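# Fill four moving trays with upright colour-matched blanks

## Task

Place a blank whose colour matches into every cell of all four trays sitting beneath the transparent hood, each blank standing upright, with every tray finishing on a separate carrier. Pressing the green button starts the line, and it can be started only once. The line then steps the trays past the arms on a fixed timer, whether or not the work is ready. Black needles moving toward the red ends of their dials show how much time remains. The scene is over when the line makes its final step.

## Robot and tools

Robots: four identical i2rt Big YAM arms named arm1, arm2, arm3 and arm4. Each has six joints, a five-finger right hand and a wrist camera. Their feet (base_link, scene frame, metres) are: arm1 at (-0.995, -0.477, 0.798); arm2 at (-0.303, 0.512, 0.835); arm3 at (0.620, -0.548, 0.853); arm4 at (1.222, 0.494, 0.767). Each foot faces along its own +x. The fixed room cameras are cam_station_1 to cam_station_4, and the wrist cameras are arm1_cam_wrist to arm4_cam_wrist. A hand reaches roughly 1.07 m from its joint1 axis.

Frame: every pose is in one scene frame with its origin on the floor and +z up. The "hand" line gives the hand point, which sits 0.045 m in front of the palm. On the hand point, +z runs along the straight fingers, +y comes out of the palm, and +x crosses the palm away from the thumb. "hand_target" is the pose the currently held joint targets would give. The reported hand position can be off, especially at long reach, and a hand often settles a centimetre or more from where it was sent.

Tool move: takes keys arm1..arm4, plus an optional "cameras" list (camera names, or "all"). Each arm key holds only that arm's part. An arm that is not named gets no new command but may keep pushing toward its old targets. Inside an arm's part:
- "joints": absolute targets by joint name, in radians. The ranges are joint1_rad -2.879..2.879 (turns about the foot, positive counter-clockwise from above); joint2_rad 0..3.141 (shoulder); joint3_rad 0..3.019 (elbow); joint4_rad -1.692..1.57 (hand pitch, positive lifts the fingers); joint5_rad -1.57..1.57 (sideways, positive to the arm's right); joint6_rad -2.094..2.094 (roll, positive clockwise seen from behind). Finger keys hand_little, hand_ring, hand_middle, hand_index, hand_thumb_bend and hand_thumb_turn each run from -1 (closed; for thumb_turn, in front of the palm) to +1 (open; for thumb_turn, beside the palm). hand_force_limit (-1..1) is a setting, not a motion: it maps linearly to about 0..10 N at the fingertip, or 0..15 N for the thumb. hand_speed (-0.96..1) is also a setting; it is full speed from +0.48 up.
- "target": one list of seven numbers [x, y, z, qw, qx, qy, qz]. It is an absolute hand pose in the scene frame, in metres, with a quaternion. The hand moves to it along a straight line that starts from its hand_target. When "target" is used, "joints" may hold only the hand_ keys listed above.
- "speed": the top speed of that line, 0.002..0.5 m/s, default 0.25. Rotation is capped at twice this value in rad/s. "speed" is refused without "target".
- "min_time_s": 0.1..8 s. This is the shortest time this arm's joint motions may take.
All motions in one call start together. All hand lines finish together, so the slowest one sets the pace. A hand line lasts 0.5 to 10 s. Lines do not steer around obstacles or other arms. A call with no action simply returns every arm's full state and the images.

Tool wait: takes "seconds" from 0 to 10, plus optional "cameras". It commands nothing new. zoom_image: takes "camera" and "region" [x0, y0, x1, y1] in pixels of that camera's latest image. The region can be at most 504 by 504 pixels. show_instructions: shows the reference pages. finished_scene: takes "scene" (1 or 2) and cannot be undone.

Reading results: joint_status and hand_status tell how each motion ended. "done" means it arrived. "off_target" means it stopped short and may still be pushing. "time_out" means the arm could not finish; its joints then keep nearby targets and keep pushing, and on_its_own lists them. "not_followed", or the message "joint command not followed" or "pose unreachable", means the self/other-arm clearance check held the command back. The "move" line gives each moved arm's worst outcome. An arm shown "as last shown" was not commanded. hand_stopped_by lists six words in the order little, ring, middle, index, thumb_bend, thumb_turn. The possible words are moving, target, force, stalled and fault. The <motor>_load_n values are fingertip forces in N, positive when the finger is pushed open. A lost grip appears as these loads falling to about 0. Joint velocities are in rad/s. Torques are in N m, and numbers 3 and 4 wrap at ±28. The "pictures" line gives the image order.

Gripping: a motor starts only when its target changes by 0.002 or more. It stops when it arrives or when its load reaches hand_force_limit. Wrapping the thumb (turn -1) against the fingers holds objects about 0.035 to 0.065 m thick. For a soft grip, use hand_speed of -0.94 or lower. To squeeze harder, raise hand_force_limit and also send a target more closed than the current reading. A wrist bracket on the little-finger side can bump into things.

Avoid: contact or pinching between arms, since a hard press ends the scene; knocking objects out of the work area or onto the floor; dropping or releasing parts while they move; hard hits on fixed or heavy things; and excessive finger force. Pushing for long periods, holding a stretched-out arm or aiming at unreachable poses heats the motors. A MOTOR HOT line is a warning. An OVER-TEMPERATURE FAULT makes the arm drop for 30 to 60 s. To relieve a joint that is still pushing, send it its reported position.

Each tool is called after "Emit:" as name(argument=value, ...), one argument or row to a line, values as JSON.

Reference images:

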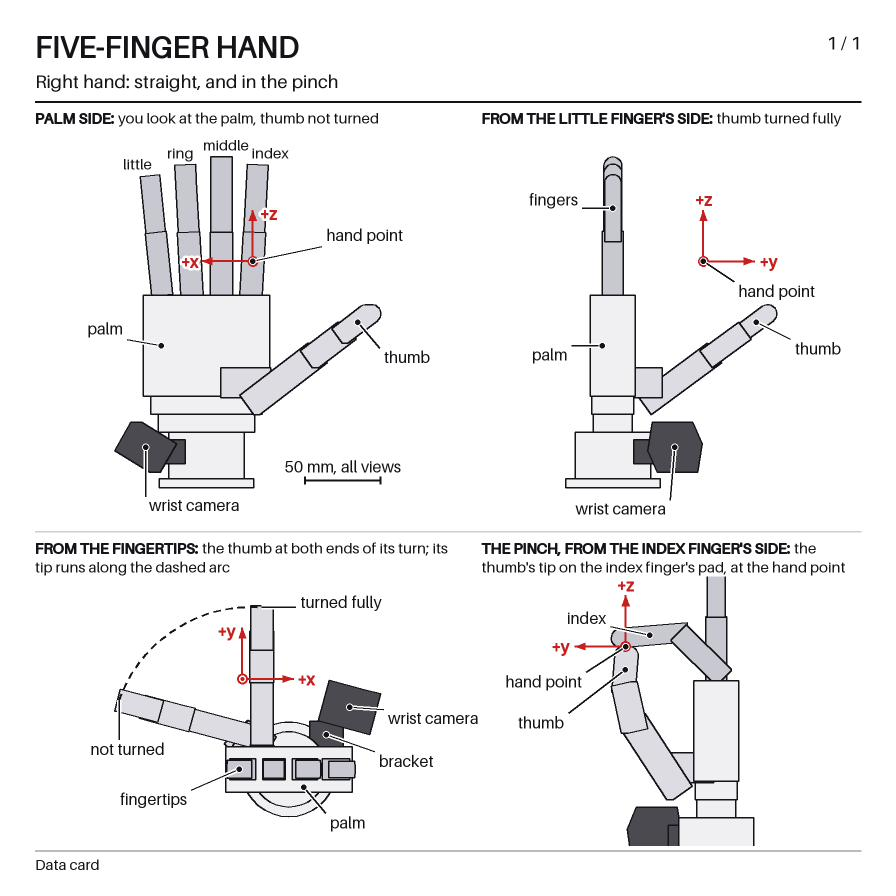

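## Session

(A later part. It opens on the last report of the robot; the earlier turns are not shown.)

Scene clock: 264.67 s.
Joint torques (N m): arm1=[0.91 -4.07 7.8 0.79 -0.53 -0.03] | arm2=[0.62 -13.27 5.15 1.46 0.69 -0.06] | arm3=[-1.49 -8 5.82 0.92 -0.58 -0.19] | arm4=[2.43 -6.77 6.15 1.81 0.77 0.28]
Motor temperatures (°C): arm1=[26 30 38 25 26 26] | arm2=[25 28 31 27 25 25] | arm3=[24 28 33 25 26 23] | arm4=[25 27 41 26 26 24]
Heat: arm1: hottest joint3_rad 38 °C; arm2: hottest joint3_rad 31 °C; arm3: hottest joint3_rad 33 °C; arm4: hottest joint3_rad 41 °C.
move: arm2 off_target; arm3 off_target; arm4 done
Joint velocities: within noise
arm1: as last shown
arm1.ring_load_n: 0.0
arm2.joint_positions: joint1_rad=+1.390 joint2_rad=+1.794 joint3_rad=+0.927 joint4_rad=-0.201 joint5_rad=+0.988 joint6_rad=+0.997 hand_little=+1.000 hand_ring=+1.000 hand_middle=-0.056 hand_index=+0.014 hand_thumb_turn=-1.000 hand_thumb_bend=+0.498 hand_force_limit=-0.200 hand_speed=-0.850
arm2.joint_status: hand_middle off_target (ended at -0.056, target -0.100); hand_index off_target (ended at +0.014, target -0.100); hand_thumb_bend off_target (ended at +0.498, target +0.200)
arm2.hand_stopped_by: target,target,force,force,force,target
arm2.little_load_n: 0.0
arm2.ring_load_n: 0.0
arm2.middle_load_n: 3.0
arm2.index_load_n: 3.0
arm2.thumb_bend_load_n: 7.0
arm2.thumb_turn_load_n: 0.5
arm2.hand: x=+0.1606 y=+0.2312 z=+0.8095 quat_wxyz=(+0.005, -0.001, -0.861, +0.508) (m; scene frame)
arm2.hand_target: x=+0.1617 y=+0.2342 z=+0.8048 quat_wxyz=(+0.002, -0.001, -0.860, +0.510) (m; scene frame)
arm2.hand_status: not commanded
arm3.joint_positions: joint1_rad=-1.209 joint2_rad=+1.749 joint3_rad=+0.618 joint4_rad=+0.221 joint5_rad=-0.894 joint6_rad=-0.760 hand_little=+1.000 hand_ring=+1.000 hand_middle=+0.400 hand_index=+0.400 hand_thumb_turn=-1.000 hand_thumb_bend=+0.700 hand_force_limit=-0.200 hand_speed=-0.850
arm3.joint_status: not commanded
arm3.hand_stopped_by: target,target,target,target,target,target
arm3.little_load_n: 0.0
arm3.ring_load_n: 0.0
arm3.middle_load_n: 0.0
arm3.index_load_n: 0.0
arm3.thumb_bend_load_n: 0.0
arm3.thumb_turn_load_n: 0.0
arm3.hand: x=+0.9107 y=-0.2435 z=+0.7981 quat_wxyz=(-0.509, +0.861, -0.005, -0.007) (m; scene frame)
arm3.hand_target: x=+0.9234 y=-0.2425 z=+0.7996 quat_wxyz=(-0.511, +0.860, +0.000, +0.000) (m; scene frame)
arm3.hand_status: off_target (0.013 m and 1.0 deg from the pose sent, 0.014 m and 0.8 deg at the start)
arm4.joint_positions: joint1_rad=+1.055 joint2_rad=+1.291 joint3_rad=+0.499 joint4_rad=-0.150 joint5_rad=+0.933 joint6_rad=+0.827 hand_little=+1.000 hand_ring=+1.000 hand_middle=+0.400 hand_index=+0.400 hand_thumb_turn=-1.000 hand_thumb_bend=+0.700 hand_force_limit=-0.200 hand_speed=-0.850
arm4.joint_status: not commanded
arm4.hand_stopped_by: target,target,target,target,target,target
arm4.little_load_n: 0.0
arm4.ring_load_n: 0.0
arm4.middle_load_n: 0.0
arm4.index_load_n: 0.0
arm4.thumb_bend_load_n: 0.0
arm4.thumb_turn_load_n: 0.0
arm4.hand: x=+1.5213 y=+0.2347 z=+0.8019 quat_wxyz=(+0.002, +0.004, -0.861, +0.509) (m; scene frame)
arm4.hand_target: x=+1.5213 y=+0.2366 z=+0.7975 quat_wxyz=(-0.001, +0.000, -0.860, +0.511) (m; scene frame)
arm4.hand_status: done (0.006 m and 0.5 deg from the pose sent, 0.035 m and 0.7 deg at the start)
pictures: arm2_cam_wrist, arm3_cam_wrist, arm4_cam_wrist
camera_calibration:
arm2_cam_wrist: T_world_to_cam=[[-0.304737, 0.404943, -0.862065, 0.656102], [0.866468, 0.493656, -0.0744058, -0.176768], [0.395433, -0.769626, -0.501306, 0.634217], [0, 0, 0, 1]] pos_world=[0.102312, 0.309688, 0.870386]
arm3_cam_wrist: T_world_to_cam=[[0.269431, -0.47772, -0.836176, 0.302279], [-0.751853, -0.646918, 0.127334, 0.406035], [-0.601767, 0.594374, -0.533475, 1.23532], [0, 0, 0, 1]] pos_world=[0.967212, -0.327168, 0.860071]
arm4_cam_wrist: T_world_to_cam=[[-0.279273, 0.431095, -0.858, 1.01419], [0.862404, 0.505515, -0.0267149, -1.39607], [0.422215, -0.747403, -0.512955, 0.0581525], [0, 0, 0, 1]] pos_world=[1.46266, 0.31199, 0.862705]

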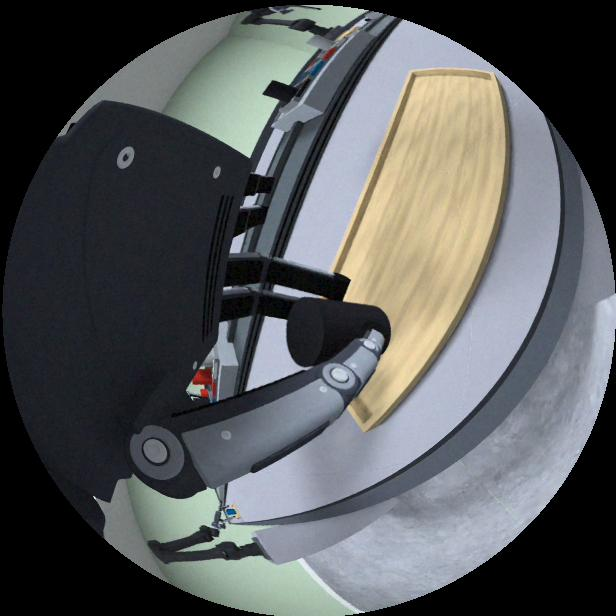

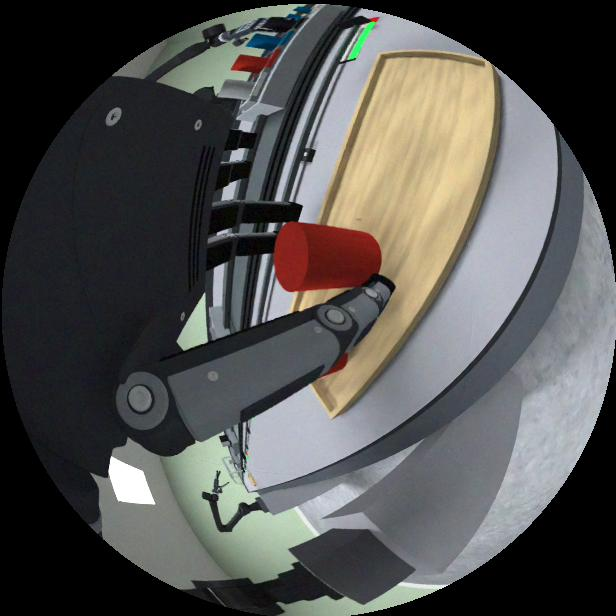

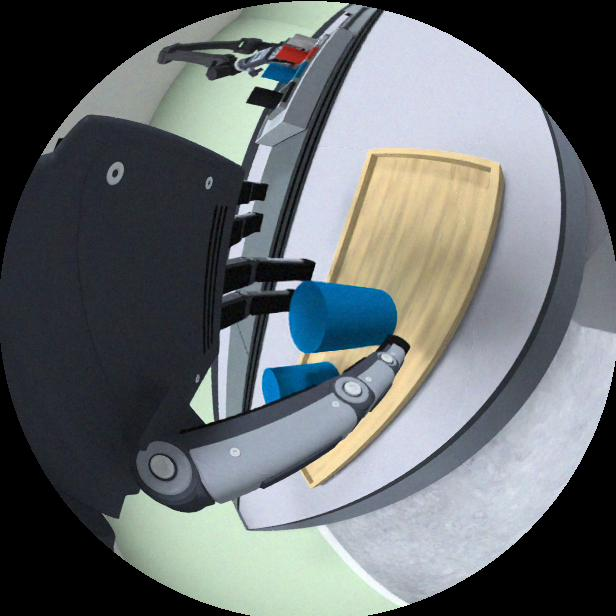

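Emit:
move(
  arm2={"target": [0.158, 0.228, 0.945, 0, 0, -0.866, 0.5], "speed": 0.15},
  arm4={"joints": {"hand_index": -0.1, "hand_middle": -0.1, "hand_thumb_bend": 0.2}},
  arm3={"target": [0.929, -0.241, 0.807, 0.5105, -0.8599, 0, 0], "speed": 0.05},
  cameras=["arm3_cam_wrist", "arm4_cam_wrist"],
)

Emit:
zoom_image(
  camera="arm3_cam_wrist",
  region=[240, 190, 400, 350],
)

Scene clock: 270.20 s.
Joint torques (N m): arm1=[0.97 -4.07 7.8 0.81 -0.53 -0.03] | arm2=[-0.67 -13.22 12.59 0.05 0.4 -0.12] | arm3=[-1.55 -9.11 6.34 0.88 -0.59 -0.19] | arm4=[2.73 -6.89 5.81 1.65 0.59 0.24]
Motor temperatures (°C): arm1=[26 30 38 25 26 26] | arm2=[25 28 31 27 25 25] | arm3=[24 28 33 25 26 24] | arm4=[25 27 40 26 26 24]
Heat: arm1: hottest joint3_rad 38 °C; arm2: hottest joint3_rad 31 °C; arm3: hottest joint3_rad 33 °C; arm4: hottest joint3_rad 40 °C.
move: arm2 off_target; arm3 off_target; arm4 off_target
Joint velocities: within noise
arm1.joint_positions: joint1_rad=-0.635 joint2_rad=+0.839 joint3_rad=+0.561 joint4_rad=-0.389 joint5_rad=-0.606 joint6_rad=-0.415 hand_little=+1.000 hand_ring=+1.000 hand_middle=+0.800 hand_index=+0.800 hand_thumb_turn=-1.000 hand_thumb_bend=+0.750 hand_force_limit=-0.200 hand_speed=+0.000
arm1.joint_status: not commanded
arm1.hand_stopped_by: target,target,target,target,target,target
arm1.little_load_n: 0.0
arm1.ring_load_n: 0.0
arm1.middle_load_n: 0.0
arm1.index_load_n: 0.0
arm1.thumb_bend_load_n: 0.0
arm1.thumb_turn_load_n: 0.0
arm1.hand: x=-0.8619 y=-0.1576 z=+0.9550 quat_wxyz=(-0.499, +0.867, -0.005, -0.006) (m; scene frame)
arm1.hand_target: x=-0.8606 y=-0.1591 z=+0.9609 quat_wxyz=(-0.501, +0.865, -0.001, -0.002) (m; scene frame)
arm1.hand_status: not commanded
arm2.joint_positions: joint1_rad=+1.390 joint2_rad=+1.547 joint3_rad=+0.988 joint4_rad=-0.540 joint5_rad=+0.960 joint6_rad=+0.977 hand_little=+1.000 hand_ring=+1.000 hand_middle=-0.056 hand_index=+0.014 hand_thumb_turn=-1.000 hand_thumb_bend=+0.498 hand_force_limit=-0.200 hand_speed=-0.850
arm2.joint_status: not commanded
arm2.hand_stopped_by: target,target,force,force,force,target
arm2.little_load_n: 0.0
arm2.ring_load_n: 0.0
arm2.middle_load_n: 3.0
arm2.index_load_n: 3.0
arm2.thumb_bend_load_n: 7.5
arm2.thumb_turn_load_n: 1.0
arm2.hand: x=+0.1440 y=+0.2416 z=+0.9177 quat_wxyz=(+0.016, +0.019, -0.869, +0.494) (m; scene frame)
arm2.hand_target: x=+0.1613 y=+0.2323 z=+0.9448 quat_wxyz=(-0.003, +0.004, -0.866, +0.500) (m; scene frame)
arm2.hand_status: off_target (0.034 m and 3.0 deg from the pose sent, 0.136 m and 1.3 deg at the start)
arm3.joint_positions: joint1_rad=-1.210 joint2_rad=+1.749 joint3_rad=+0.629 joint4_rad=+0.186 joint5_rad=-0.895 joint6_rad=-0.763 hand_little=+1.000 hand_ring=+1.000 hand_middle=+0.400 hand_index=+0.400 hand_thumb_turn=-1.000 hand_thumb_bend=+0.700 hand_force_limit=-0.200 hand_speed=-0.850
arm3.joint_status: not commanded
arm3.hand_stopped_by: target,target,target,target,target,target
arm3.little_load_n: 0.0
arm3.ring_load_n: 0.0
arm3.middle_load_n: 0.0
arm3.index_load_n: 0.0
arm3.thumb_bend_load_n: 0.0
arm3.thumb_turn_load_n: 0.5
arm3.hand: x=+0.9099 y=-0.2445 z=+0.7981 quat_wxyz=(-0.504, +0.863, -0.009, -0.016) (m; scene frame)
arm3.hand_target: x=+0.9282 y=-0.2409 z=+0.8069 quat_wxyz=(-0.511, +0.860, +0.000, +0.000) (m; scene frame)
arm3.hand_status: off_target (0.021 m and 2.2 deg from the pose sent, 0.021 m and 1.0 deg at the start)
arm4.joint_positions: joint1_rad=+1.055 joint2_rad=+1.291 joint3_rad=+0.499 joint4_rad=-0.149 joint5_rad=+0.938 joint6_rad=+0.827 hand_little=+1.000 hand_ring=+1.000 hand_middle=+0.028 hand_index=-0.014 hand_thumb_turn=-1.000 hand_thumb_bend=+0.513 hand_force_limit=-0.200 hand_speed=-0.850
arm4.joint_status: hand_middle off_target (ended at +0.028, target -0.100); hand_index off_target (ended at -0.014, target -0.100); hand_thumb_bend off_target (ended at +0.513, target +0.200)
arm4.hand_stopped_by: target,target,force,force,force,target
arm4.little_load_n: 0.0
arm4.ring_load_n: 0.0
arm4.middle_load_n: 5.0
arm4.index_load_n: 8.0
arm4.thumb_bend_load_n: 9.5
arm4.thumb_turn_load_n: -0.5
arm4.hand: x=+1.5210 y=+0.2340 z=+0.8026 quat_wxyz=(+0.003, +0.002, -0.860, +0.510) (m; scene frame)
arm4.hand_target: x=+1.5213 y=+0.2365 z=+0.7976 quat_wxyz=(-0.001, +0.000, -0.860, +0.511) (m; scene frame)
arm4.hand_status: not commanded
pictures: arm3_cam_wrist, arm4_cam_wrist
camera_calibration:
arm3_cam_wrist: T_world_to_cam=[[0.253408, -0.485794, -0.836534, 0.314855], [-0.748344, -0.646428, 0.148702, 0.38464], [-0.612997, 0.588333, -0.527351, 1.23933], [0, 0, 0, 1]] pos_world=[0.967761, -0.327542, 0.859752]
arm4_cam_wrist: T_world_to_cam=[[-0.278212, 0.428365, -0.85971, 1.01541], [0.863768, 0.503062, -0.0288659, -1.3952], [0.420123, -0.750621, -0.509966, 0.0596547], [0, 0, 0, 1]] pos_world=[1.46256, 0.311683, 0.863104]

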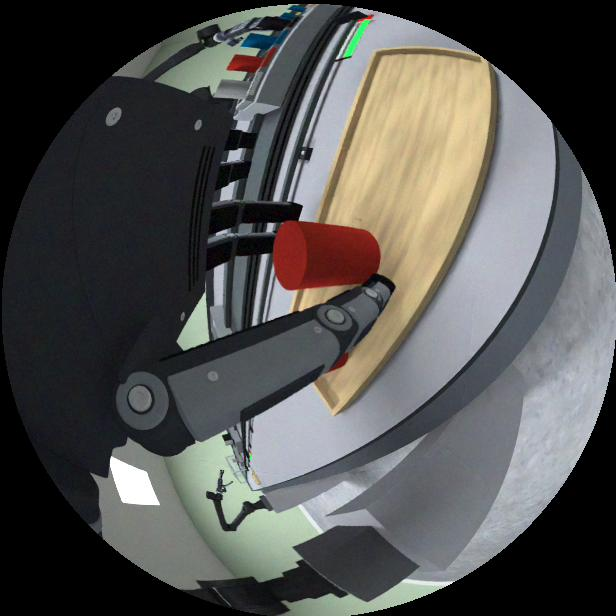

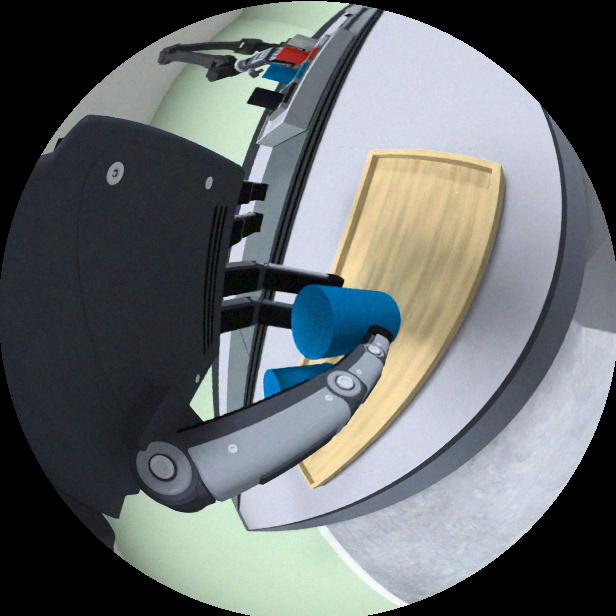

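Scaled by 3.150 from the camera's 616x616 image, which has a finer 880x880 frame.

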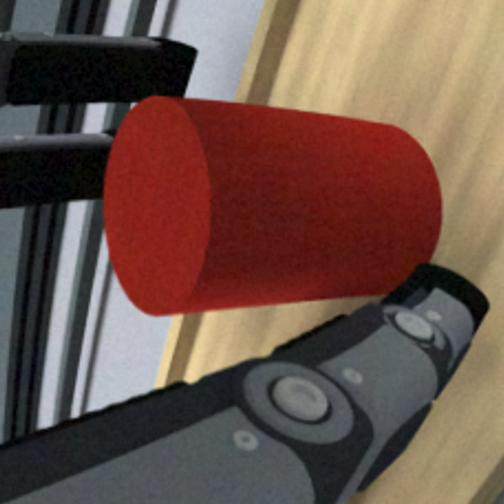

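Emit:
move(
  arm2={"target": [0.0, 0.11, 0.975, 0, 0, -0.866, 0.5], "speed": 0.2},
  arm4={"target": [1.515, 0.23, 0.945, 0, 0, -0.866, 0.5], "speed": 0.15},
  arm3={"target": [0.937, -0.240, 0.875, 0.5105, -0.8599, 0, 0], "speed": 0.1},
)

Emit:
move(
  arm2={"target": [-0.10, 0.02, 0.985, 0, 0, -0.866, 0.5], "speed": 0.2},
  arm4={"target": [1.36, 0.11, 0.975, 0, 0, -0.866, 0.5], "speed": 0.2},
  arm3={"target": [0.921, -0.2405, 0.835, 0.5105, -0.8599, 0, 0], "speed": 0.06},
  cameras=["arm3_cam_wrist"],
)

Emit:
zoom_image(
  camera="arm3_cam_wrist",
  region=[290, 190, 410, 310],
)

Scene clock: 272.73 s.
Joint torques (N m): arm1=[0.97 -4.07 7.8 0.8 -0.53 -0.03] | arm2=[-0.21 -10.7 8.16 2.39 0.13 -0.21] | arm3=[-1.55 -9.17 7.99 0.85 -0.6 -0.19] | arm4=[0.97 -6.71 13.78 0.35 0.37 0.04]
Motor temperatures (°C): arm1=[26 30 38 25 26 26] | arm2=[25 28 31 27 25 25] | arm3=[24 28 33 25 26 24] | arm4=[25 27 40 26 26 24]
Heat: arm1: hottest joint3_rad 38 °C; arm2: hottest joint3_rad 31 °C; arm3: hottest joint3_rad 33 °C; arm4: hottest joint3_rad 40 °C.
move: arm2 off_target; arm3 off_target; arm4 off_target
Joint velocities: within noise
arm1: as last shown
arm2.joint_positions: joint1_rad=+0.916 joint2_rad=+1.300 joint3_rad=+0.819 joint4_rad=-0.256 joint5_rad=+0.658 joint6_rad=+0.500 hand_little=+1.000 hand_ring=+1.000 hand_middle=-0.056 hand_index=+0.014 hand_thumb_turn=-1.000 hand_thumb_bend=+0.498 hand_force_limit=-0.200 hand_speed=-0.850
arm2.joint_status: not commanded
arm2.hand_stopped_by: target,target,force,force,force,target
arm2.little_load_n: 0.0
arm2.ring_load_n: 0.0
arm2.middle_load_n: 1.0
arm2.index_load_n: 3.5
arm2.thumb_bend_load_n: 5.5
arm2.thumb_turn_load_n: 0.0
arm2.hand: x=-0.0047 y=+0.1103 z=+0.9623 quat_wxyz=(+0.013, -0.002, -0.875, +0.483) (m; scene frame)
arm2.hand_target: x=-0.0018 y=+0.1068 z=+0.9741 quat_wxyz=(+0.000, -0.007, -0.868, +0.497) (m; scene frame)
arm2.hand_status: off_target (0.014 m and 2.7 deg from the pose sent, 0.203 m and 3.0 deg at the start)
arm3.joint_positions: joint1_rad=-1.216 joint2_rad=+1.587 joint3_rad=+0.684 joint4_rad=-0.051 joint5_rad=-0.897 joint6_rad=-0.769 hand_little=+1.000 hand_ring=+1.000 hand_middle=+0.400 hand_index=+0.400 hand_thumb_turn=-1.000 hand_thumb_bend=+0.700 hand_force_limit=-0.200 hand_speed=-0.850
arm3.joint_status: not commanded
arm3.hand_stopped_by: target,target,target,target,target,target
arm3.little_load_n: 0.0
arm3.ring_load_n: 0.0
arm3.middle_load_n: 0.0
arm3.index_load_n: 0.0
arm3.thumb_bend_load_n: 0.0
arm3.thumb_turn_load_n: 0.0
arm3.hand: x=+0.9172 y=-0.2442 z=+0.8579 quat_wxyz=(-0.501, +0.865, -0.013, -0.020) (m; scene frame)
arm3.hand_target: x=+0.9377 y=-0.2399 z=+0.8744 quat_wxyz=(-0.510, +0.860, -0.001, +0.001) (m; scene frame)
arm3.hand_status: off_target (0.027 m and 3.0 deg from the pose sent, 0.082 m and 2.2 deg at the start)
arm4.joint_positions: joint1_rad=+1.043 joint2_rad=+1.024 joint3_rad=+0.669 joint4_rad=-0.650 joint5_rad=+0.904 joint6_rad=+0.824 hand_little=+1.000 hand_ring=+1.000 hand_middle=+0.028 hand_index=-0.014 hand_thumb_turn=-1.000 hand_thumb_bend=+0.513 hand_force_limit=-0.200 hand_speed=-0.850
arm4.joint_status: not commanded
arm4.hand_stopped_by: target,target,force,force,force,target
arm4.little_load_n: 0.0
arm4.ring_load_n: 0.0
arm4.middle_load_n: 4.5
arm4.index_load_n: 7.5
arm4.thumb_bend_load_n: 10.5
arm4.thumb_turn_load_n: 0.0
arm4.hand: x=+1.5006 y=+0.2442 z=+0.9067 quat_wxyz=(+0.022, +0.019, -0.872, +0.488) (m; scene frame)
arm4.hand_target: x=+1.5192 y=+0.2343 z=+0.9438 quat_wxyz=(-0.006, +0.001, -0.866, +0.500) (m; scene frame)
arm4.hand_status: off_target (0.043 m and 3.7 deg from the pose sent, 0.143 m and 1.4 deg at the start)
pictures: none

Scene clock: 274.70 s.
Joint torques (N m): arm1=[0.97 -4.07 7.8 0.79 -0.52 -0.03] | arm2=[-0.38 -8.82 10.81 2.66 -0.06 -0.19] | arm3=[-0.15 -7.3 4.3 2.32 -0.28 0.02] | arm4=[1.03 -4.78 11.26 2.59 -0.09 -0.05]
Motor temperatures (°C): arm1=[26 30 39 25 26 26] | arm2=[25 28 31 27 25 25] | arm3=[24 28 33 25 26 23] | arm4=[25 27 40 26 26 24]
Heat: arm1: hottest joint3_rad 39 °C; arm2: hottest joint3_rad 31 °C; arm3: hottest joint3_rad 33 °C; arm4: hottest joint3_rad 40 °C.
move: arm2 off_target; arm3 done; arm4 off_target
Joint velocities: within noise
arm1: as last shown
arm2.joint_positions: joint1_rad=+0.577 joint2_rad=+1.297 joint3_rad=+0.812 joint4_rad=-0.138 joint5_rad=+0.373 joint6_rad=+0.261 hand_little=+1.000 hand_ring=+1.000 hand_middle=-0.056 hand_index=+0.014 hand_thumb_turn=-1.000 hand_thumb_bend=+0.498 hand_force_limit=-0.200 hand_speed=-0.850
arm2.joint_status: not commanded
arm2.hand_stopped_by: target,target,force,force,force,target
arm2.little_load_n: 0.0
arm2.ring_load_n: 0.0
arm2.middle_load_n: 1.0
arm2.index_load_n: 3.5
arm2.thumb_bend_load_n: 6.0
arm2.thumb_turn_load_n: 0.0
arm2.hand: x=-0.1045 y=+0.0359 z=+0.9671 quat_wxyz=(+0.006, +0.001, -0.879, +0.477) (m; scene frame)
arm2.hand_target: x=-0.0993 y=+0.0217 z=+0.9844 quat_wxyz=(-0.003, -0.002, -0.867, +0.498) (m; scene frame)
arm2.hand_status: off_target (0.024 m and 3.1 deg from the pose sent, 0.133 m and 2.7 deg at the start)
arm3.joint_positions: joint1_rad=-1.216 joint2_rad=+1.633 joint3_rad=+0.659 joint4_rad=+0.078 joint5_rad=-0.897 joint6_rad=-0.769 hand_little=+1.000 hand_ring=+1.000 hand_middle=+0.400 hand_index=+0.400 hand_thumb_turn=-1.000 hand_thumb_bend=+0.700 hand_force_limit=-0.200 hand_speed=-0.850
arm3.joint_status: not commanded
arm3.hand_stopped_by: target,target,target,target,target,target
arm3.little_load_n: 0.0
arm3.ring_load_n: 0.0
arm3.middle_load_n: 0.0
arm3.index_load_n: 0.0
arm3.thumb_bend_load_n: 0.0
arm3.thumb_turn_load_n: 0.0
arm3.hand: x=+0.9241 y=-0.2406 z=+0.8426 quat_wxyz=(-0.512, +0.859, +0.000, +0.002) (m; scene frame)
arm3.hand_target: x=+0.9210 y=-0.2406 z=+0.8353 quat_wxyz=(-0.511, +0.860, +0.000, +0.000) (m; scene frame)
arm3.hand_status: done (0.008 m and 0.4 deg from the pose sent, 0.024 m and 3.0 deg at the start)
arm4.joint_positions: joint1_rad=+0.311 joint2_rad=+0.871 joint3_rad=+0.669 joint4_rad=-0.423 joint5_rad=+0.358 joint6_rad=+0.245 hand_little=+1.000 hand_ring=+1.000 hand_middle=+0.028 hand_index=-0.014 hand_thumb_turn=-1.000 hand_thumb_bend=+0.513 hand_force_limit=-0.200 hand_speed=-0.850
arm4.joint_status: not commanded
arm4.hand_stopped_by: target,target,force,force,force,target
arm4.little_load_n: 0.0
arm4.ring_load_n: 0.0
arm4.middle_load_n: 5.0
arm4.index_load_n: 7.5
arm4.thumb_bend_load_n: 10.0
arm4.thumb_turn_load_n: -0.5
arm4.hand: x=+1.3562 y=+0.1219 z=+0.9539 quat_wxyz=(+0.004, -0.006, -0.880, +0.475) (m; scene frame)
arm4.hand_target: x=+1.3593 y=+0.1090 z=+0.9737 quat_wxyz=(-0.003, -0.008, -0.868, +0.496) (m; scene frame)
arm4.hand_status: off_target (0.025 m and 3.4 deg from the pose sent, 0.206 m and 3.7 deg at the start)
pictures: arm3_cam_wrist
camera_calibration:
arm3_cam_wrist: T_world_to_cam=[[0.285995, -0.470569, -0.834729, 0.322392], [-0.755199, -0.646881, 0.105925, 0.433519], [-0.589815, 0.600092, -0.540378, 1.26153], [0, 0, 0, 1]] pos_world=[0.97926, -0.324892, 0.904892]

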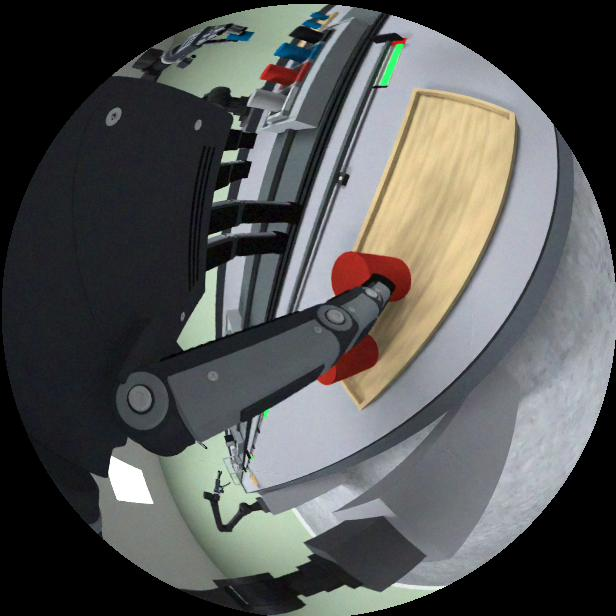

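Scaled by 4.200 from the camera's 616x616 image, which has a finer 880x880 frame.

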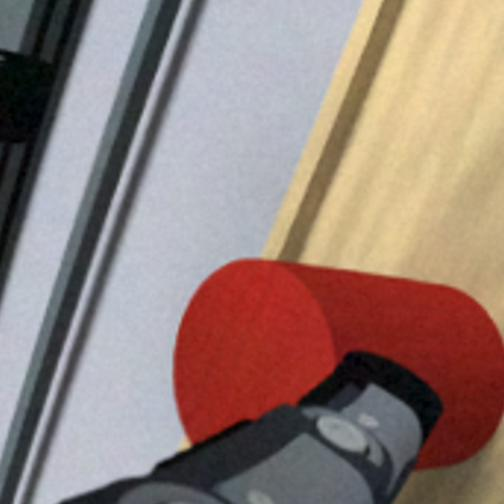

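Emit:
move(
  arm4={"target": [1.24, 0.035, 0.985, 0, 0, -0.866, 0.5], "speed": 0.15},
  arm3={"target": [0.917, -0.2395, 0.7955, 0.5105, -0.8599, 0, 0], "speed": 0.06},
  cameras=["arm3_cam_wrist"],
)

Emit:
zoom_image(
  camera="arm3_cam_wrist",
  region=[240, 190, 400, 350],
)

Scene clock: 276.83 s.
Joint torques (N m): arm1=[0.97 -4.07 7.8 0.8 -0.52 -0.03] | arm2=[-0.38 -8.76 10.82 2.66 -0.05 -0.19] | arm3=[0.26 -7.71 3.54 2.33 -0.21 0.1] | arm4=[1.55 -6.24 14.89 2.67 -0.27 0]
Motor temperatures (°C): arm1=[26 30 39 25 26 26] | arm2=[25 28 31 27 25 25] | arm3=[24 28 33 25 26 23] | arm4=[25 27 40 26 26 24]
Heat: arm1: hottest joint3_rad 39 °C; arm2: hottest joint3_rad 31 °C; arm3: hottest joint3_rad 33 °C; arm4: hottest joint3_rad 40 °C.
move: arm3 done; arm4 off_target
Joint velocities: within noise
arm1, arm2: as last shown
arm2.index_load_n: 3.0
arm2.thumb_bend_load_n: 5.5
arm2.thumb_turn_load_n: -0.5
arm3.joint_positions: joint1_rad=-1.216 joint2_rad=+1.748 joint3_rad=+0.635 joint4_rad=+0.222 joint5_rad=-0.895 joint6_rad=-0.769 hand_little=+1.000 hand_ring=+1.000 hand_middle=+0.400 hand_index=+0.400 hand_thumb_turn=-1.000 hand_thumb_bend=+0.700 hand_force_limit=-0.200 hand_speed=-0.850
arm3.joint_status: not commanded
arm3.hand_stopped_by: target,target,target,target,target,target
arm3.little_load_n: 0.0
arm3.ring_load_n: 0.0
arm3.middle_load_n: 0.0
arm3.index_load_n: 0.0
arm3.thumb_bend_load_n: 0.5
arm3.thumb_turn_load_n: 0.0
arm3.hand: x=+0.9221 y=-0.2414 z=+0.8030 quat_wxyz=(-0.513, +0.858, +0.001, +0.005) (m; scene frame)
arm3.hand_target: x=+0.9171 y=-0.2405 z=+0.7961 quat_wxyz=(-0.510, +0.860, -0.001, +0.000) (m; scene frame)
arm3.hand_status: done (0.009 m and 0.6 deg from the pose sent, 0.048 m and 0.4 deg at the start)
arm4.joint_positions: joint1_rad=-0.140 joint2_rad=+1.006 joint3_rad=+0.713 joint4_rad=-0.334 joint5_rad=-0.019 joint6_rad=-0.003 hand_little=+1.000 hand_ring=+1.000 hand_middle=+0.028 hand_index=-0.014 hand_thumb_turn=-1.000 hand_thumb_bend=+0.513 hand_force_limit=-0.200 hand_speed=-0.850
arm4.joint_status: not commanded
arm4.hand_stopped_by: target,target,force,force,force,target
arm4.little_load_n: 0.0
arm4.ring_load_n: 0.0
arm4.middle_load_n: 4.5
arm4.index_load_n: 7.5
arm4.thumb_bend_load_n: 10.5
arm4.thumb_turn_load_n: -0.5
arm4.hand: x=+1.2404 y=+0.0691 z=+0.9373 quat_wxyz=(-0.001, -0.010, -0.891, +0.454) (m; scene frame)
arm4.hand_target: x=+1.2378 y=+0.0401 z=+0.9849 quat_wxyz=(+0.003, -0.004, -0.866, +0.500) (m; scene frame)
arm4.hand_status: off_target (0.059 m and 6.1 deg from the pose sent, 0.148 m and 3.4 deg at the start)
pictures: arm3_cam_wrist
camera_calibration:
arm3_cam_wrist: T_world_to_cam=[[0.289379, -0.469971, -0.833899, 0.285868], [-0.756345, -0.646215, 0.101729, 0.440262], [-0.586688, 0.601276, -0.542461, 1.23862], [0, 0, 0, 1]] pos_world=[0.976946, -0.325897, 0.865499]

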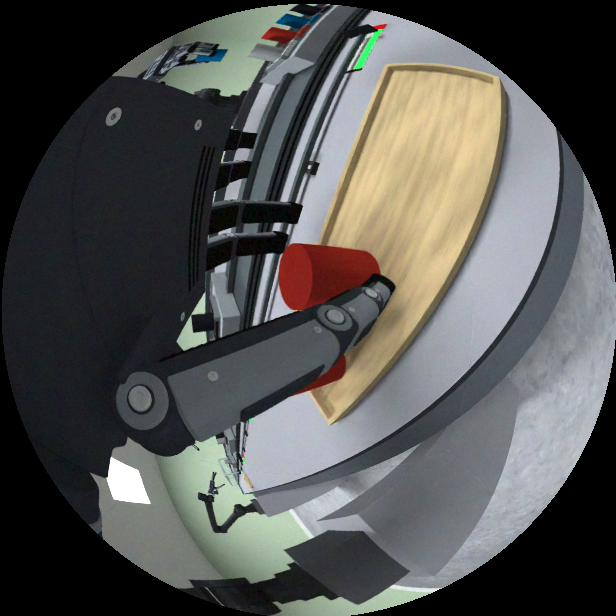

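Scaled by 3.150 from the camera's 616x616 image, which has a finer 880x880 frame.

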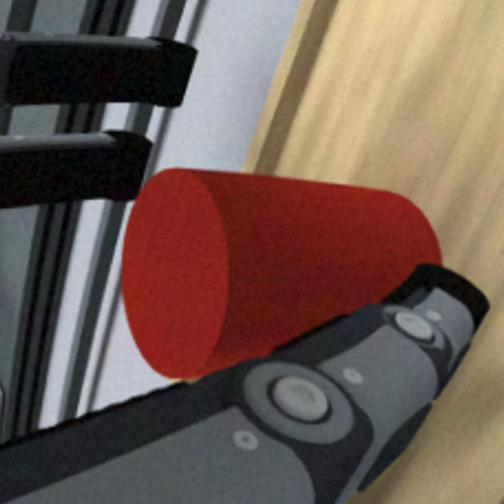

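Emit:
move(
  arm3={"target": [0.912, -0.2395, 0.7955, 0.5105, -0.8599, 0, 0], "speed": 0.05},
  cameras=["arm3_cam_wrist", "cam_station_2", "cam_station_4"],
)

Emit:
zoom_image(
  camera="arm3_cam_wrist",
  region=[240, 190, 400, 350],
)

Scene clock: 278.10 s.
Joint torques (N m): arm1=[0.97 -4.07 7.8 0.8 -0.53 -0.03] | arm2=[-0.38 -8.76 10.82 2.66 -0.05 -0.19] | arm3=[0.21 -8 3.4 2.32 -0.2 0.18] | arm4=[0.85 -6.12 14.87 2.65 -0.27 0]
Motor temperatures (°C): arm1=[26 30 39 25 26 26] | arm2=[25 28 31 27 25 25] | arm3=[24 28 33 25 26 23] | arm4=[25 27 40 26 26 24]
Heat: arm1: hottest joint3_rad 39 °C; arm2: hottest joint3_rad 31 °C; arm3: hottest joint3_rad 33 °C; arm4: hottest joint3_rad 40 °C.
move: arm3 done
Joint velocities: within noise
arm1, arm2, arm4: as last shown
arm2.index_load_n: 3.5
arm2.thumb_turn_load_n: 0.0
arm3.joint_positions: joint1_rad=-1.216 joint2_rad=+1.748 joint3_rad=+0.623 joint4_rad=+0.236 joint5_rad=-0.891 joint6_rad=-0.769 hand_little=+1.000 hand_ring=+1.000 hand_middle=+0.400 hand_index=+0.400 hand_thumb_turn=-1.000 hand_thumb_bend=+0.700 hand_force_limit=-0.200 hand_speed=-0.850
arm3.joint_status: not commanded
arm3.hand_stopped_by: target,target,target,target,target,target
arm3.little_load_n: 0.0
arm3.ring_load_n: -0.5
arm3.middle_load_n: 0.0
arm3.index_load_n: 0.0
arm3.thumb_bend_load_n: 0.0
arm3.thumb_turn_load_n: 0.0
arm3.hand: x=+0.9193 y=-0.2435 z=+0.8006 quat_wxyz=(-0.512, +0.859, +0.000, +0.007) (m; scene frame)
arm3.hand_target: x=+0.9142 y=-0.2423 z=+0.7956 quat_wxyz=(-0.510, +0.860, -0.003, +0.002) (m; scene frame)
arm3.hand_status: done (0.010 m and 0.8 deg from the pose sent, 0.013 m and 0.6 deg at the start)
arm4.middle_load_n: 5.0
arm4.thumb_bend_load_n: 10.0
arm4.thumb_turn_load_n: 0.0
arm4.hand_target: x=+1.2378 y=+0.0401 z=+0.9849 quat_wxyz=(+0.002, -0.004, -0.866, +0.500) (m; scene frame)
pictures: arm3_cam_wrist, cam_station_2, cam_station_4
camera_calibration:
arm3_cam_wrist: T_world_to_cam=[[0.290417, -0.472914, -0.831872, 0.280373], [-0.75849, -0.643781, 0.101187, 0.439967], [-0.583396, 0.60158, -0.545665, 1.23646], [0, 0, 0, 1]] pos_world=[0.973633, -0.327996, 0.86341]

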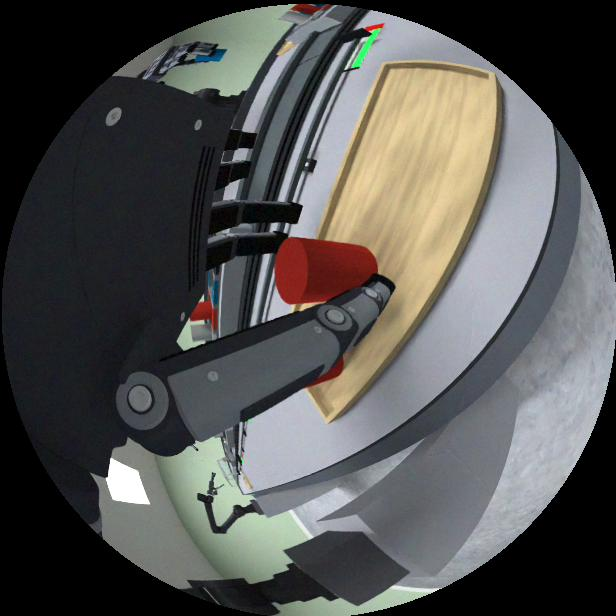

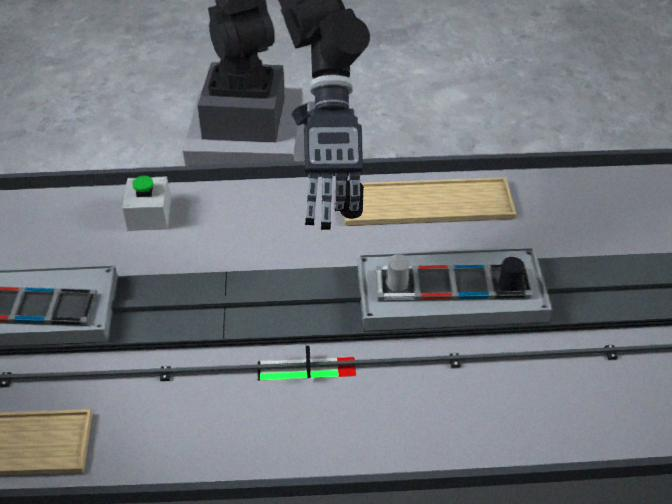

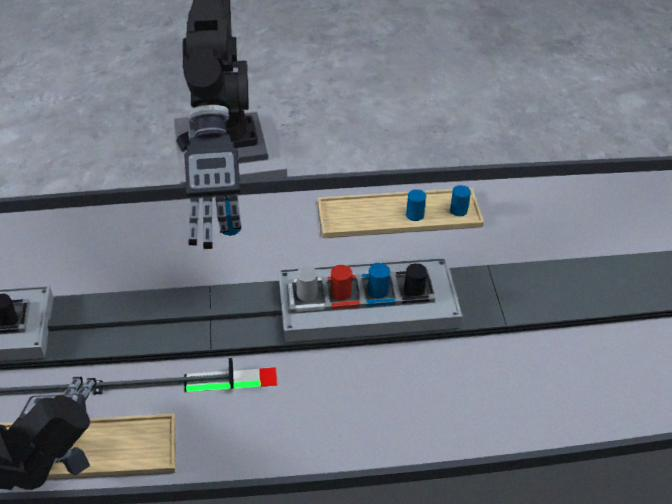

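Scaled by 3.150 from the camera's 616x616 image, which has a finer 880x880 frame.

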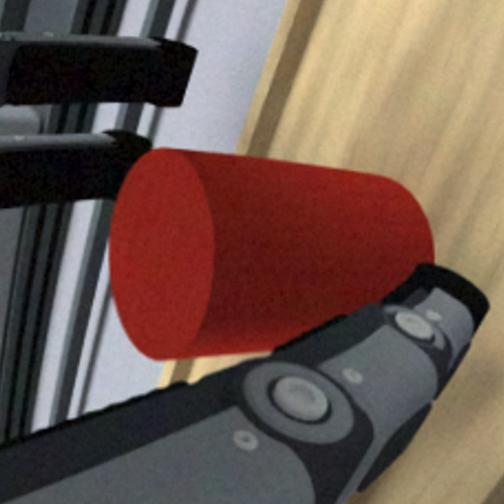

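Emit:
move(
  arm3={"joints": {"hand_index": -0.1, "hand_middle": -0.1, "hand_thumb_bend": 0.2}},
  cameras=["cam_station_2", "cam_station_4", "arm3_cam_wrist"],
)

Scene clock: 282.57 s.
Joint torques (N m): arm1=[0.91 -4.07 7.8 0.81 -0.52 -0.03] | arm2=[-0.38 -8.76 10.81 2.66 -0.05 -0.19] | arm3=[0.26 -8 3.4 2.15 -0.2 0.17] | arm4=[2.08 -6.53 14.8 2.67 -0.23 0.01]
Motor temperatures (°C): arm1=[26 30 39 25 26 26] | arm2=[25 28 31 27 25 25] | arm3=[24 28 32 25 26 23] | arm4=[25 27 41 26 26 24]
Heat: arm1: hottest joint3_rad 39 °C; arm2: hottest joint3_rad 31 °C; arm3: hottest joint3_rad 32 °C; arm4: hottest joint3_rad 41 °C.
move: arm3 off_target
Joint velocities: within noise
arm1, arm2, arm4: as last shown
arm1.index_load_n: -0.5
arm2.thumb_bend_load_n: 6.0
arm3.joint_positions: joint1_rad=-1.213 joint2_rad=+1.748 joint3_rad=+0.623 joint4_rad=+0.239 joint5_rad=-0.891 joint6_rad=-0.769 hand_little=+1.000 hand_ring=+1.000 hand_middle=-0.043 hand_index=+0.013 hand_thumb_turn=-1.000 hand_thumb_bend=+0.503 hand_force_limit=-0.200 hand_speed=-0.850
arm3.joint_status: hand_middle off_target (ended at -0.043, target -0.100); hand_index off_target (ended at +0.013, target -0.100); hand_thumb_bend off_target (ended at +0.503, target +0.200)
arm3.hand_stopped_by: target,target,force,force,force,target
arm3.little_load_n: 0.0
arm3.ring_load_n: 0.0
arm3.middle_load_n: 6.0
arm3.index_load_n: 5.5
arm3.thumb_bend_load_n: 9.5
arm3.thumb_turn_load_n: 1.0
arm3.hand: x=+0.9189 y=-0.2423 z=+0.8008 quat_wxyz=(-0.512, +0.859, +0.002, +0.007) (m; scene frame)
arm3.hand_target: x=+0.9131 y=-0.2415 z=+0.7955 quat_wxyz=(-0.510, +0.860, -0.002, +0.001) (m; scene frame)
arm3.hand_status: not commanded
arm4.middle_load_n: 4.5
arm4.thumb_turn_load_n: -0.5
pictures: arm3_cam_wrist, cam_station_2, cam_station_4
camera_calibration:
arm3_cam_wrist: T_world_to_cam=[[0.294115, -0.47092, -0.831703, 0.278234], [-0.756845, -0.646171, 0.0982272, 0.440722], [-0.58368, 0.60058, -0.546462, 1.23631], [0, 0, 0, 1]] pos_world=[0.973333, -0.326694, 0.863712]

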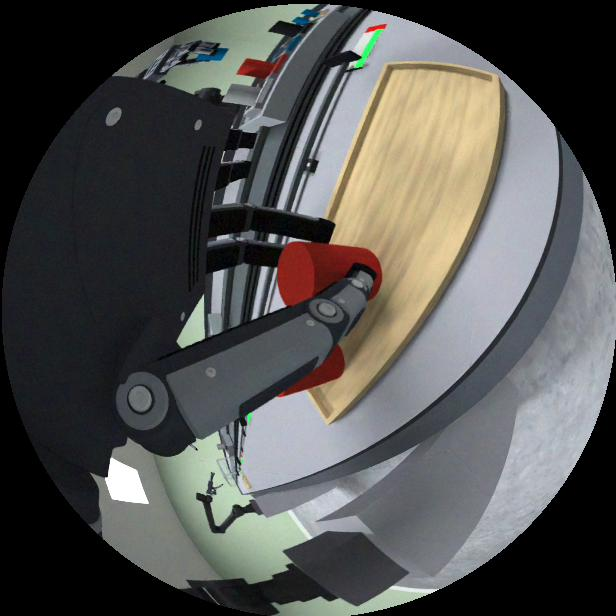

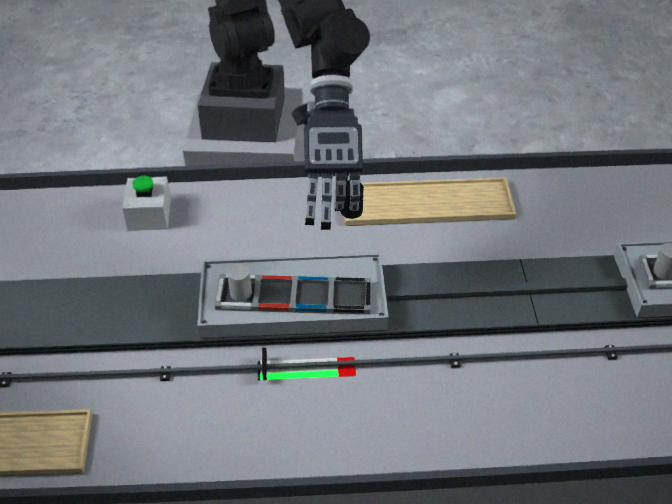

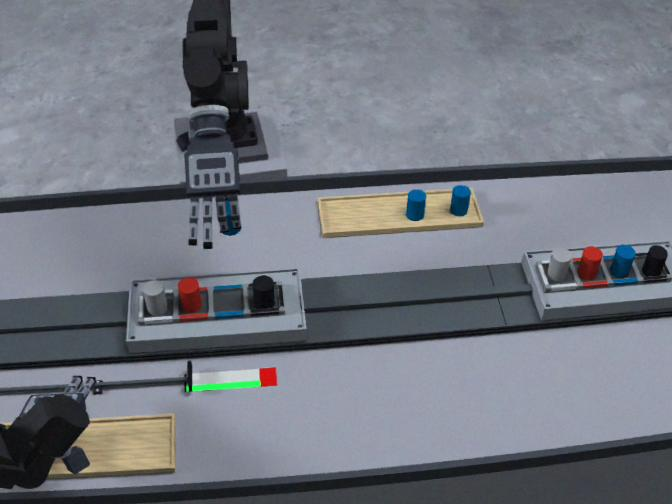

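Emit:
move(
  arm3={"target": [0.91, -0.24, 0.935, 0.5, -0.866, 0, 0], "speed": 0.15},
  arm2={"target": [-0.103, -0.033, 0.945, 0, 0, -0.8599, 0.5105], "speed": 0.1},
  arm4={"target": [1.238, -0.004, 0.945, 0, 0, -0.8599, 0.5105], "speed": 0.1},
)

Emit:
move(
  arm3={"target": [0.75, -0.15, 0.965, 0.5, -0.866, 0, 0], "speed": 0.2},
  arm2={"target": [-0.103, -0.038, 0.895, 0, 0, -0.8599, 0.5105], "speed": 0.05},
  arm4={"target": [1.238, -0.009, 0.895, 0, 0, -0.8599, 0.5105], "speed": 0.05},
  cameras=["cam_station_2", "cam_station_4", "arm3_cam_wrist"],
)

Emit:
zoom_image(
  camera="cam_station_2",
  region=[320, 250, 380, 310],
)

Emit:
zoom_image(
  camera="cam_station_4",
  region=[200, 260, 260, 320],
)

Scene clock: 285.33 s.
Joint torques (N m): arm1=[0.97 -4.13 7.8 0.8 -0.52 -0.03] | arm2=[-0.79 -11.05 13.22 2.67 -0.07 -0.2] | arm3=[0.44 -7.65 9.74 0.94 -0.3 0.12] | arm4=[1.08 -8.76 13 2.62 -0.29 -0.07]
Motor temperatures (°C): arm1=[26 30 39 25 26 26] | arm2=[25 28 31 27 25 25] | arm3=[24 28 32 25 26 23] | arm4=[25 27 41 26 26 24]
Heat: arm1: hottest joint3_rad 39 °C; arm2: hottest joint3_rad 31 °C; arm3: hottest joint3_rad 32 °C; arm4: hottest joint3_rad 41 °C.
move: arm2 off_target; arm3 off_target; arm4 off_target
Joint velocities: within noise
arm1: as last shown
arm1.index_load_n: 0.0
arm2.joint_positions: joint1_rad=+0.540 joint2_rad=+1.473 joint3_rad=+0.812 joint4_rad=+0.039 joint5_rad=+0.337 joint6_rad=+0.215 hand_little=+1.000 hand_ring=+1.000 hand_middle=-0.056 hand_index=+0.014 hand_thumb_turn=-1.000 hand_thumb_bend=+0.498 hand_force_limit=-0.200 hand_speed=-0.850
arm2.joint_status: not commanded
arm2.hand_stopped_by: target,target,force,force,force,target
arm2.little_load_n: 0.0
arm2.ring_load_n: 0.0
arm2.middle_load_n: 1.0
arm2.index_load_n: 3.5
arm2.thumb_bend_load_n: 6.0
arm2.thumb_turn_load_n: 0.0
arm2.hand: x=-0.1067 y=+0.0033 z=+0.9094 quat_wxyz=(+0.011, +0.013, -0.881, +0.473) (m; scene frame)
arm2.hand_target: x=-0.0978 y=-0.0269 z=+0.9458 quat_wxyz=(-0.003, +0.005, -0.860, +0.511) (m; scene frame)
arm2.hand_status: off_target (0.051 m and 5.3 deg from the pose sent, 0.072 m and 4.4 deg at the start)
arm3.joint_positions: joint1_rad=-1.204 joint2_rad=+1.391 joint3_rad=+0.681 joint4_rad=-0.244 joint5_rad=-0.863 joint6_rad=-0.780 hand_little=+1.000 hand_ring=+1.000 hand_middle=-0.043 hand_index=+0.013 hand_thumb_turn=-1.000 hand_thumb_bend=+0.504 hand_force_limit=-0.200 hand_speed=-0.850
arm3.joint_status: not commanded
arm3.hand_stopped_by: target,target,force,force,force,target
arm3.little_load_n: 0.0
arm3.ring_load_n: -0.5
arm3.middle_load_n: 5.5
arm3.index_load_n: 5.0
arm3.thumb_bend_load_n: 10.5
arm3.thumb_turn_load_n: 1.0
arm3.hand: x=+0.8987 y=-0.2545 z=+0.9118 quat_wxyz=(-0.491, +0.871, -0.009, -0.010) (m; scene frame)
arm3.hand_target: x=+0.9136 y=-0.2420 z=+0.9342 quat_wxyz=(-0.500, +0.866, +0.003, +0.005) (m; scene frame)
arm3.hand_status: off_target (0.030 m and 2.0 deg from the pose sent, 0.134 m and 1.9 deg at the start)
arm4.joint_positions: joint1_rad=-0.140 joint2_rad=+1.161 joint3_rad=+0.713 joint4_rad=-0.138 joint5_rad=-0.029 joint6_rad=-0.003 hand_little=+1.000 hand_ring=+1.000 hand_middle=+0.028 hand_index=-0.014 hand_thumb_turn=-1.000 hand_thumb_bend=+0.513 hand_force_limit=-0.200 hand_speed=-0.850
arm4.joint_status: not commanded
arm4.hand_stopped_by: target,target,force,force,force,target
arm4.little_load_n: 0.0
arm4.ring_load_n: -0.5
arm4.middle_load_n: 4.5
arm4.index_load_n: 8.0
arm4.thumb_bend_load_n: 10.0
arm4.thumb_turn_load_n: 0.0
arm4.hand: x=+1.2407 y=+0.0256 z=+0.9082 quat_wxyz=(-0.004, -0.008, -0.881, +0.473) (m; scene frame)
arm4.hand_target: x=+1.2377 y=-0.0010 z=+0.9450 quat_wxyz=(-0.001, -0.002, -0.860, +0.510) (m; scene frame)
arm4.hand_status: off_target (0.047 m and 5.1 deg from the pose sent, 0.073 m and 7.4 deg at the start)
pictures: none

Scene clock: 287.33 s.
Joint torques (N m): arm1=[0.97 -4.13 7.8 0.79 -0.53 -0.03] | arm2=[-0.85 -12.16 9.42 2.73 -0.07 -0.19] | arm3=[0.15 -6.18 6.63 3.17 -0.04 0.26] | arm4=[1.32 -9.05 7.72 3.11 -0.26 -0.03]
Motor temperatures (°C): arm1=[26 30 39 25 26 26] | arm2=[25 28 31 27 25 25] | arm3=[24 28 32 25 25 23] | arm4=[25 27 41 26 26 24]
Heat: arm1: hottest joint3_rad 39 °C; arm2: hottest joint3_rad 31 °C; arm3: hottest joint3_rad 32 °C; arm4: hottest joint3_rad 41 °C.
move: arm2 off_target; arm3 off_target; arm4 done
Joint velocities: within noise
arm1: as last shown
arm2.joint_positions: joint1_rad=+0.526 joint2_rad=+1.587 joint3_rad=+0.812 joint4_rad=+0.187 joint5_rad=+0.334 joint6_rad=+0.215 hand_little=+1.000 hand_ring=+1.000 hand_middle=-0.056 hand_index=+0.014 hand_thumb_turn=-1.000 hand_thumb_bend=+0.498 hand_force_limit=-0.200 hand_speed=-0.850
arm2.joint_status: not commanded
arm2.hand_stopped_by: target,target,force,force,force,target
arm2.little_load_n: -0.5
arm2.ring_load_n: 0.0
arm2.middle_load_n: 1.0
arm2.index_load_n: 3.5
arm2.thumb_bend_load_n: 6.0
arm2.thumb_turn_load_n: 0.0
arm2.hand: x=-0.1053 y=-0.0191 z=+0.8775 quat_wxyz=(+0.007, +0.005, -0.873, +0.487) (m; scene frame)
arm2.hand_target: x=-0.1028 y=-0.0368 z=+0.8951 quat_wxyz=(+0.000, +0.000, -0.860, +0.510) (m; scene frame)
arm2.hand_status: off_target (0.026 m and 3.2 deg from the pose sent, 0.044 m and 5.3 deg at the start)
arm3.joint_positions: joint1_rad=-0.661 joint2_rad=+1.165 joint3_rad=+0.589 joint4_rad=-0.081 joint5_rad=-0.470 joint6_rad=-0.335 hand_little=+1.000 hand_ring=+1.000 hand_middle=-0.043 hand_index=+0.013 hand_thumb_turn=-1.000 hand_thumb_bend=+0.504 hand_force_limit=-0.200 hand_speed=-0.850
arm3.joint_status: not commanded
arm3.hand_stopped_by: target,target,force,force,force,target
arm3.little_load_n: 0.0
arm3.ring_load_n: 0.0
arm3.middle_load_n: 5.5
arm3.index_load_n: 5.0
arm3.thumb_bend_load_n: 10.5
arm3.thumb_turn_load_n: 1.5
arm3.hand: x=+0.7509 y=-0.1530 z=+0.9547 quat_wxyz=(-0.483, +0.875, +0.009, -0.001) (m; scene frame)
arm3.hand_target: x=+0.7485 y=-0.1484 z=+0.9638 quat_wxyz=(-0.498, +0.867, +0.008, +0.001) (m; scene frame)
arm3.hand_status: off_target (0.011 m and 2.4 deg from the pose sent, 0.189 m and 2.0 deg at the start)
arm4.joint_positions: joint1_rad=-0.140 joint2_rad=+1.259 joint3_rad=+0.713 joint4_rad=+0.028 joint5_rad=-0.029 joint6_rad=-0.006 hand_little=+1.000 hand_ring=+1.000 hand_middle=+0.028 hand_index=-0.014 hand_thumb_turn=-1.000 hand_thumb_bend=+0.513 hand_force_limit=-0.200 hand_speed=-0.850
arm4.joint_status: not commanded
arm4.hand_stopped_by: target,target,force,force,force,target
arm4.little_load_n: 0.0
arm4.ring_load_n: 0.0
arm4.middle_load_n: 5.0
arm4.index_load_n: 7.5
arm4.thumb_bend_load_n: 10.0
arm4.thumb_turn_load_n: -0.5
arm4.hand: x=+1.2394 y=-0.0065 z=+0.8952 quat_wxyz=(-0.003, -0.006, -0.865, +0.502) (m; scene frame)
arm4.hand_target: x=+1.2378 y=-0.0087 z=+0.8947 quat_wxyz=(+0.000, +0.000, -0.860, +0.510) (m; scene frame)
arm4.hand_status: done (0.003 m and 1.3 deg from the pose sent, 0.037 m and 5.1 deg at the start)
pictures: arm3_cam_wrist, cam_station_2, cam_station_4
camera_calibration:
arm3_cam_wrist: T_world_to_cam=[[0.297696, -0.520185, -0.80049, 0.4576], [-0.743069, -0.65269, 0.147798, 0.297528], [-0.599354, 0.55082, -0.580837, 1.20569], [0, 0, 0, 1]] pos_world=[0.807493, -0.231888, 1.02264]

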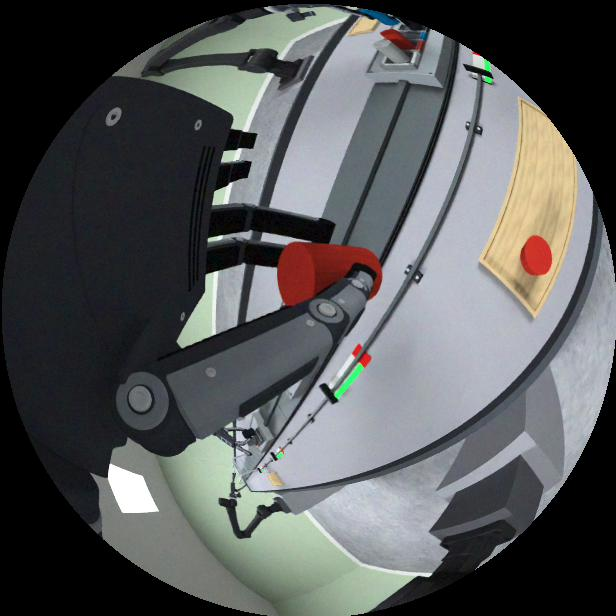

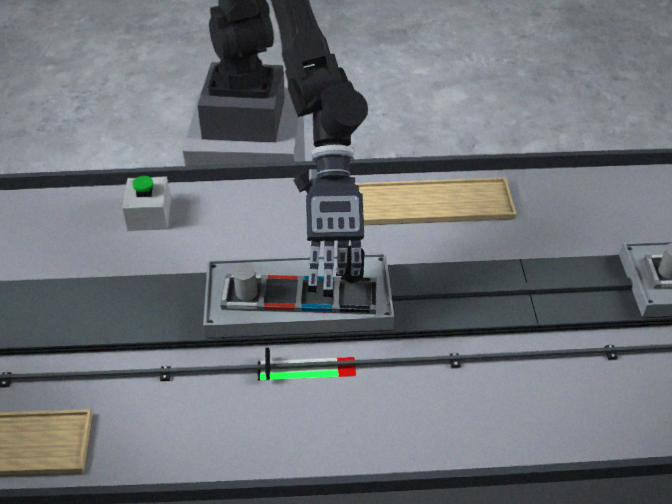

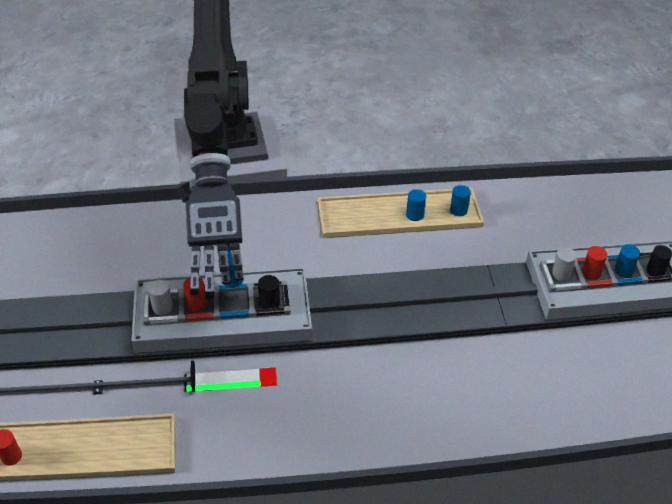

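Scaled by 8.400.

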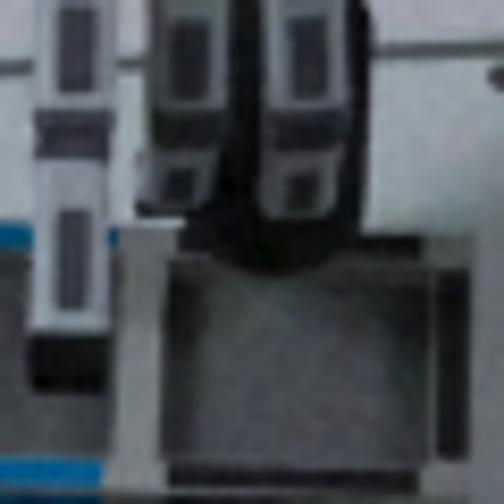

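Scaled by 8.400.

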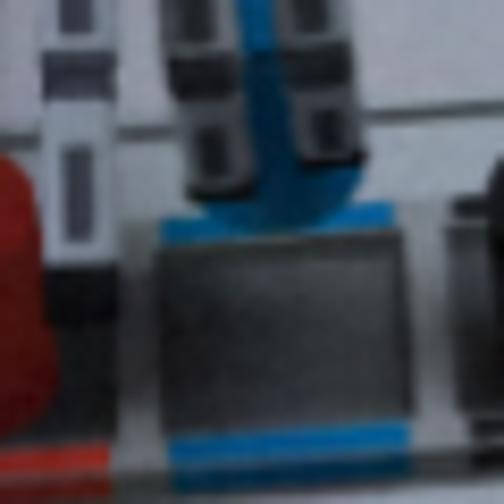

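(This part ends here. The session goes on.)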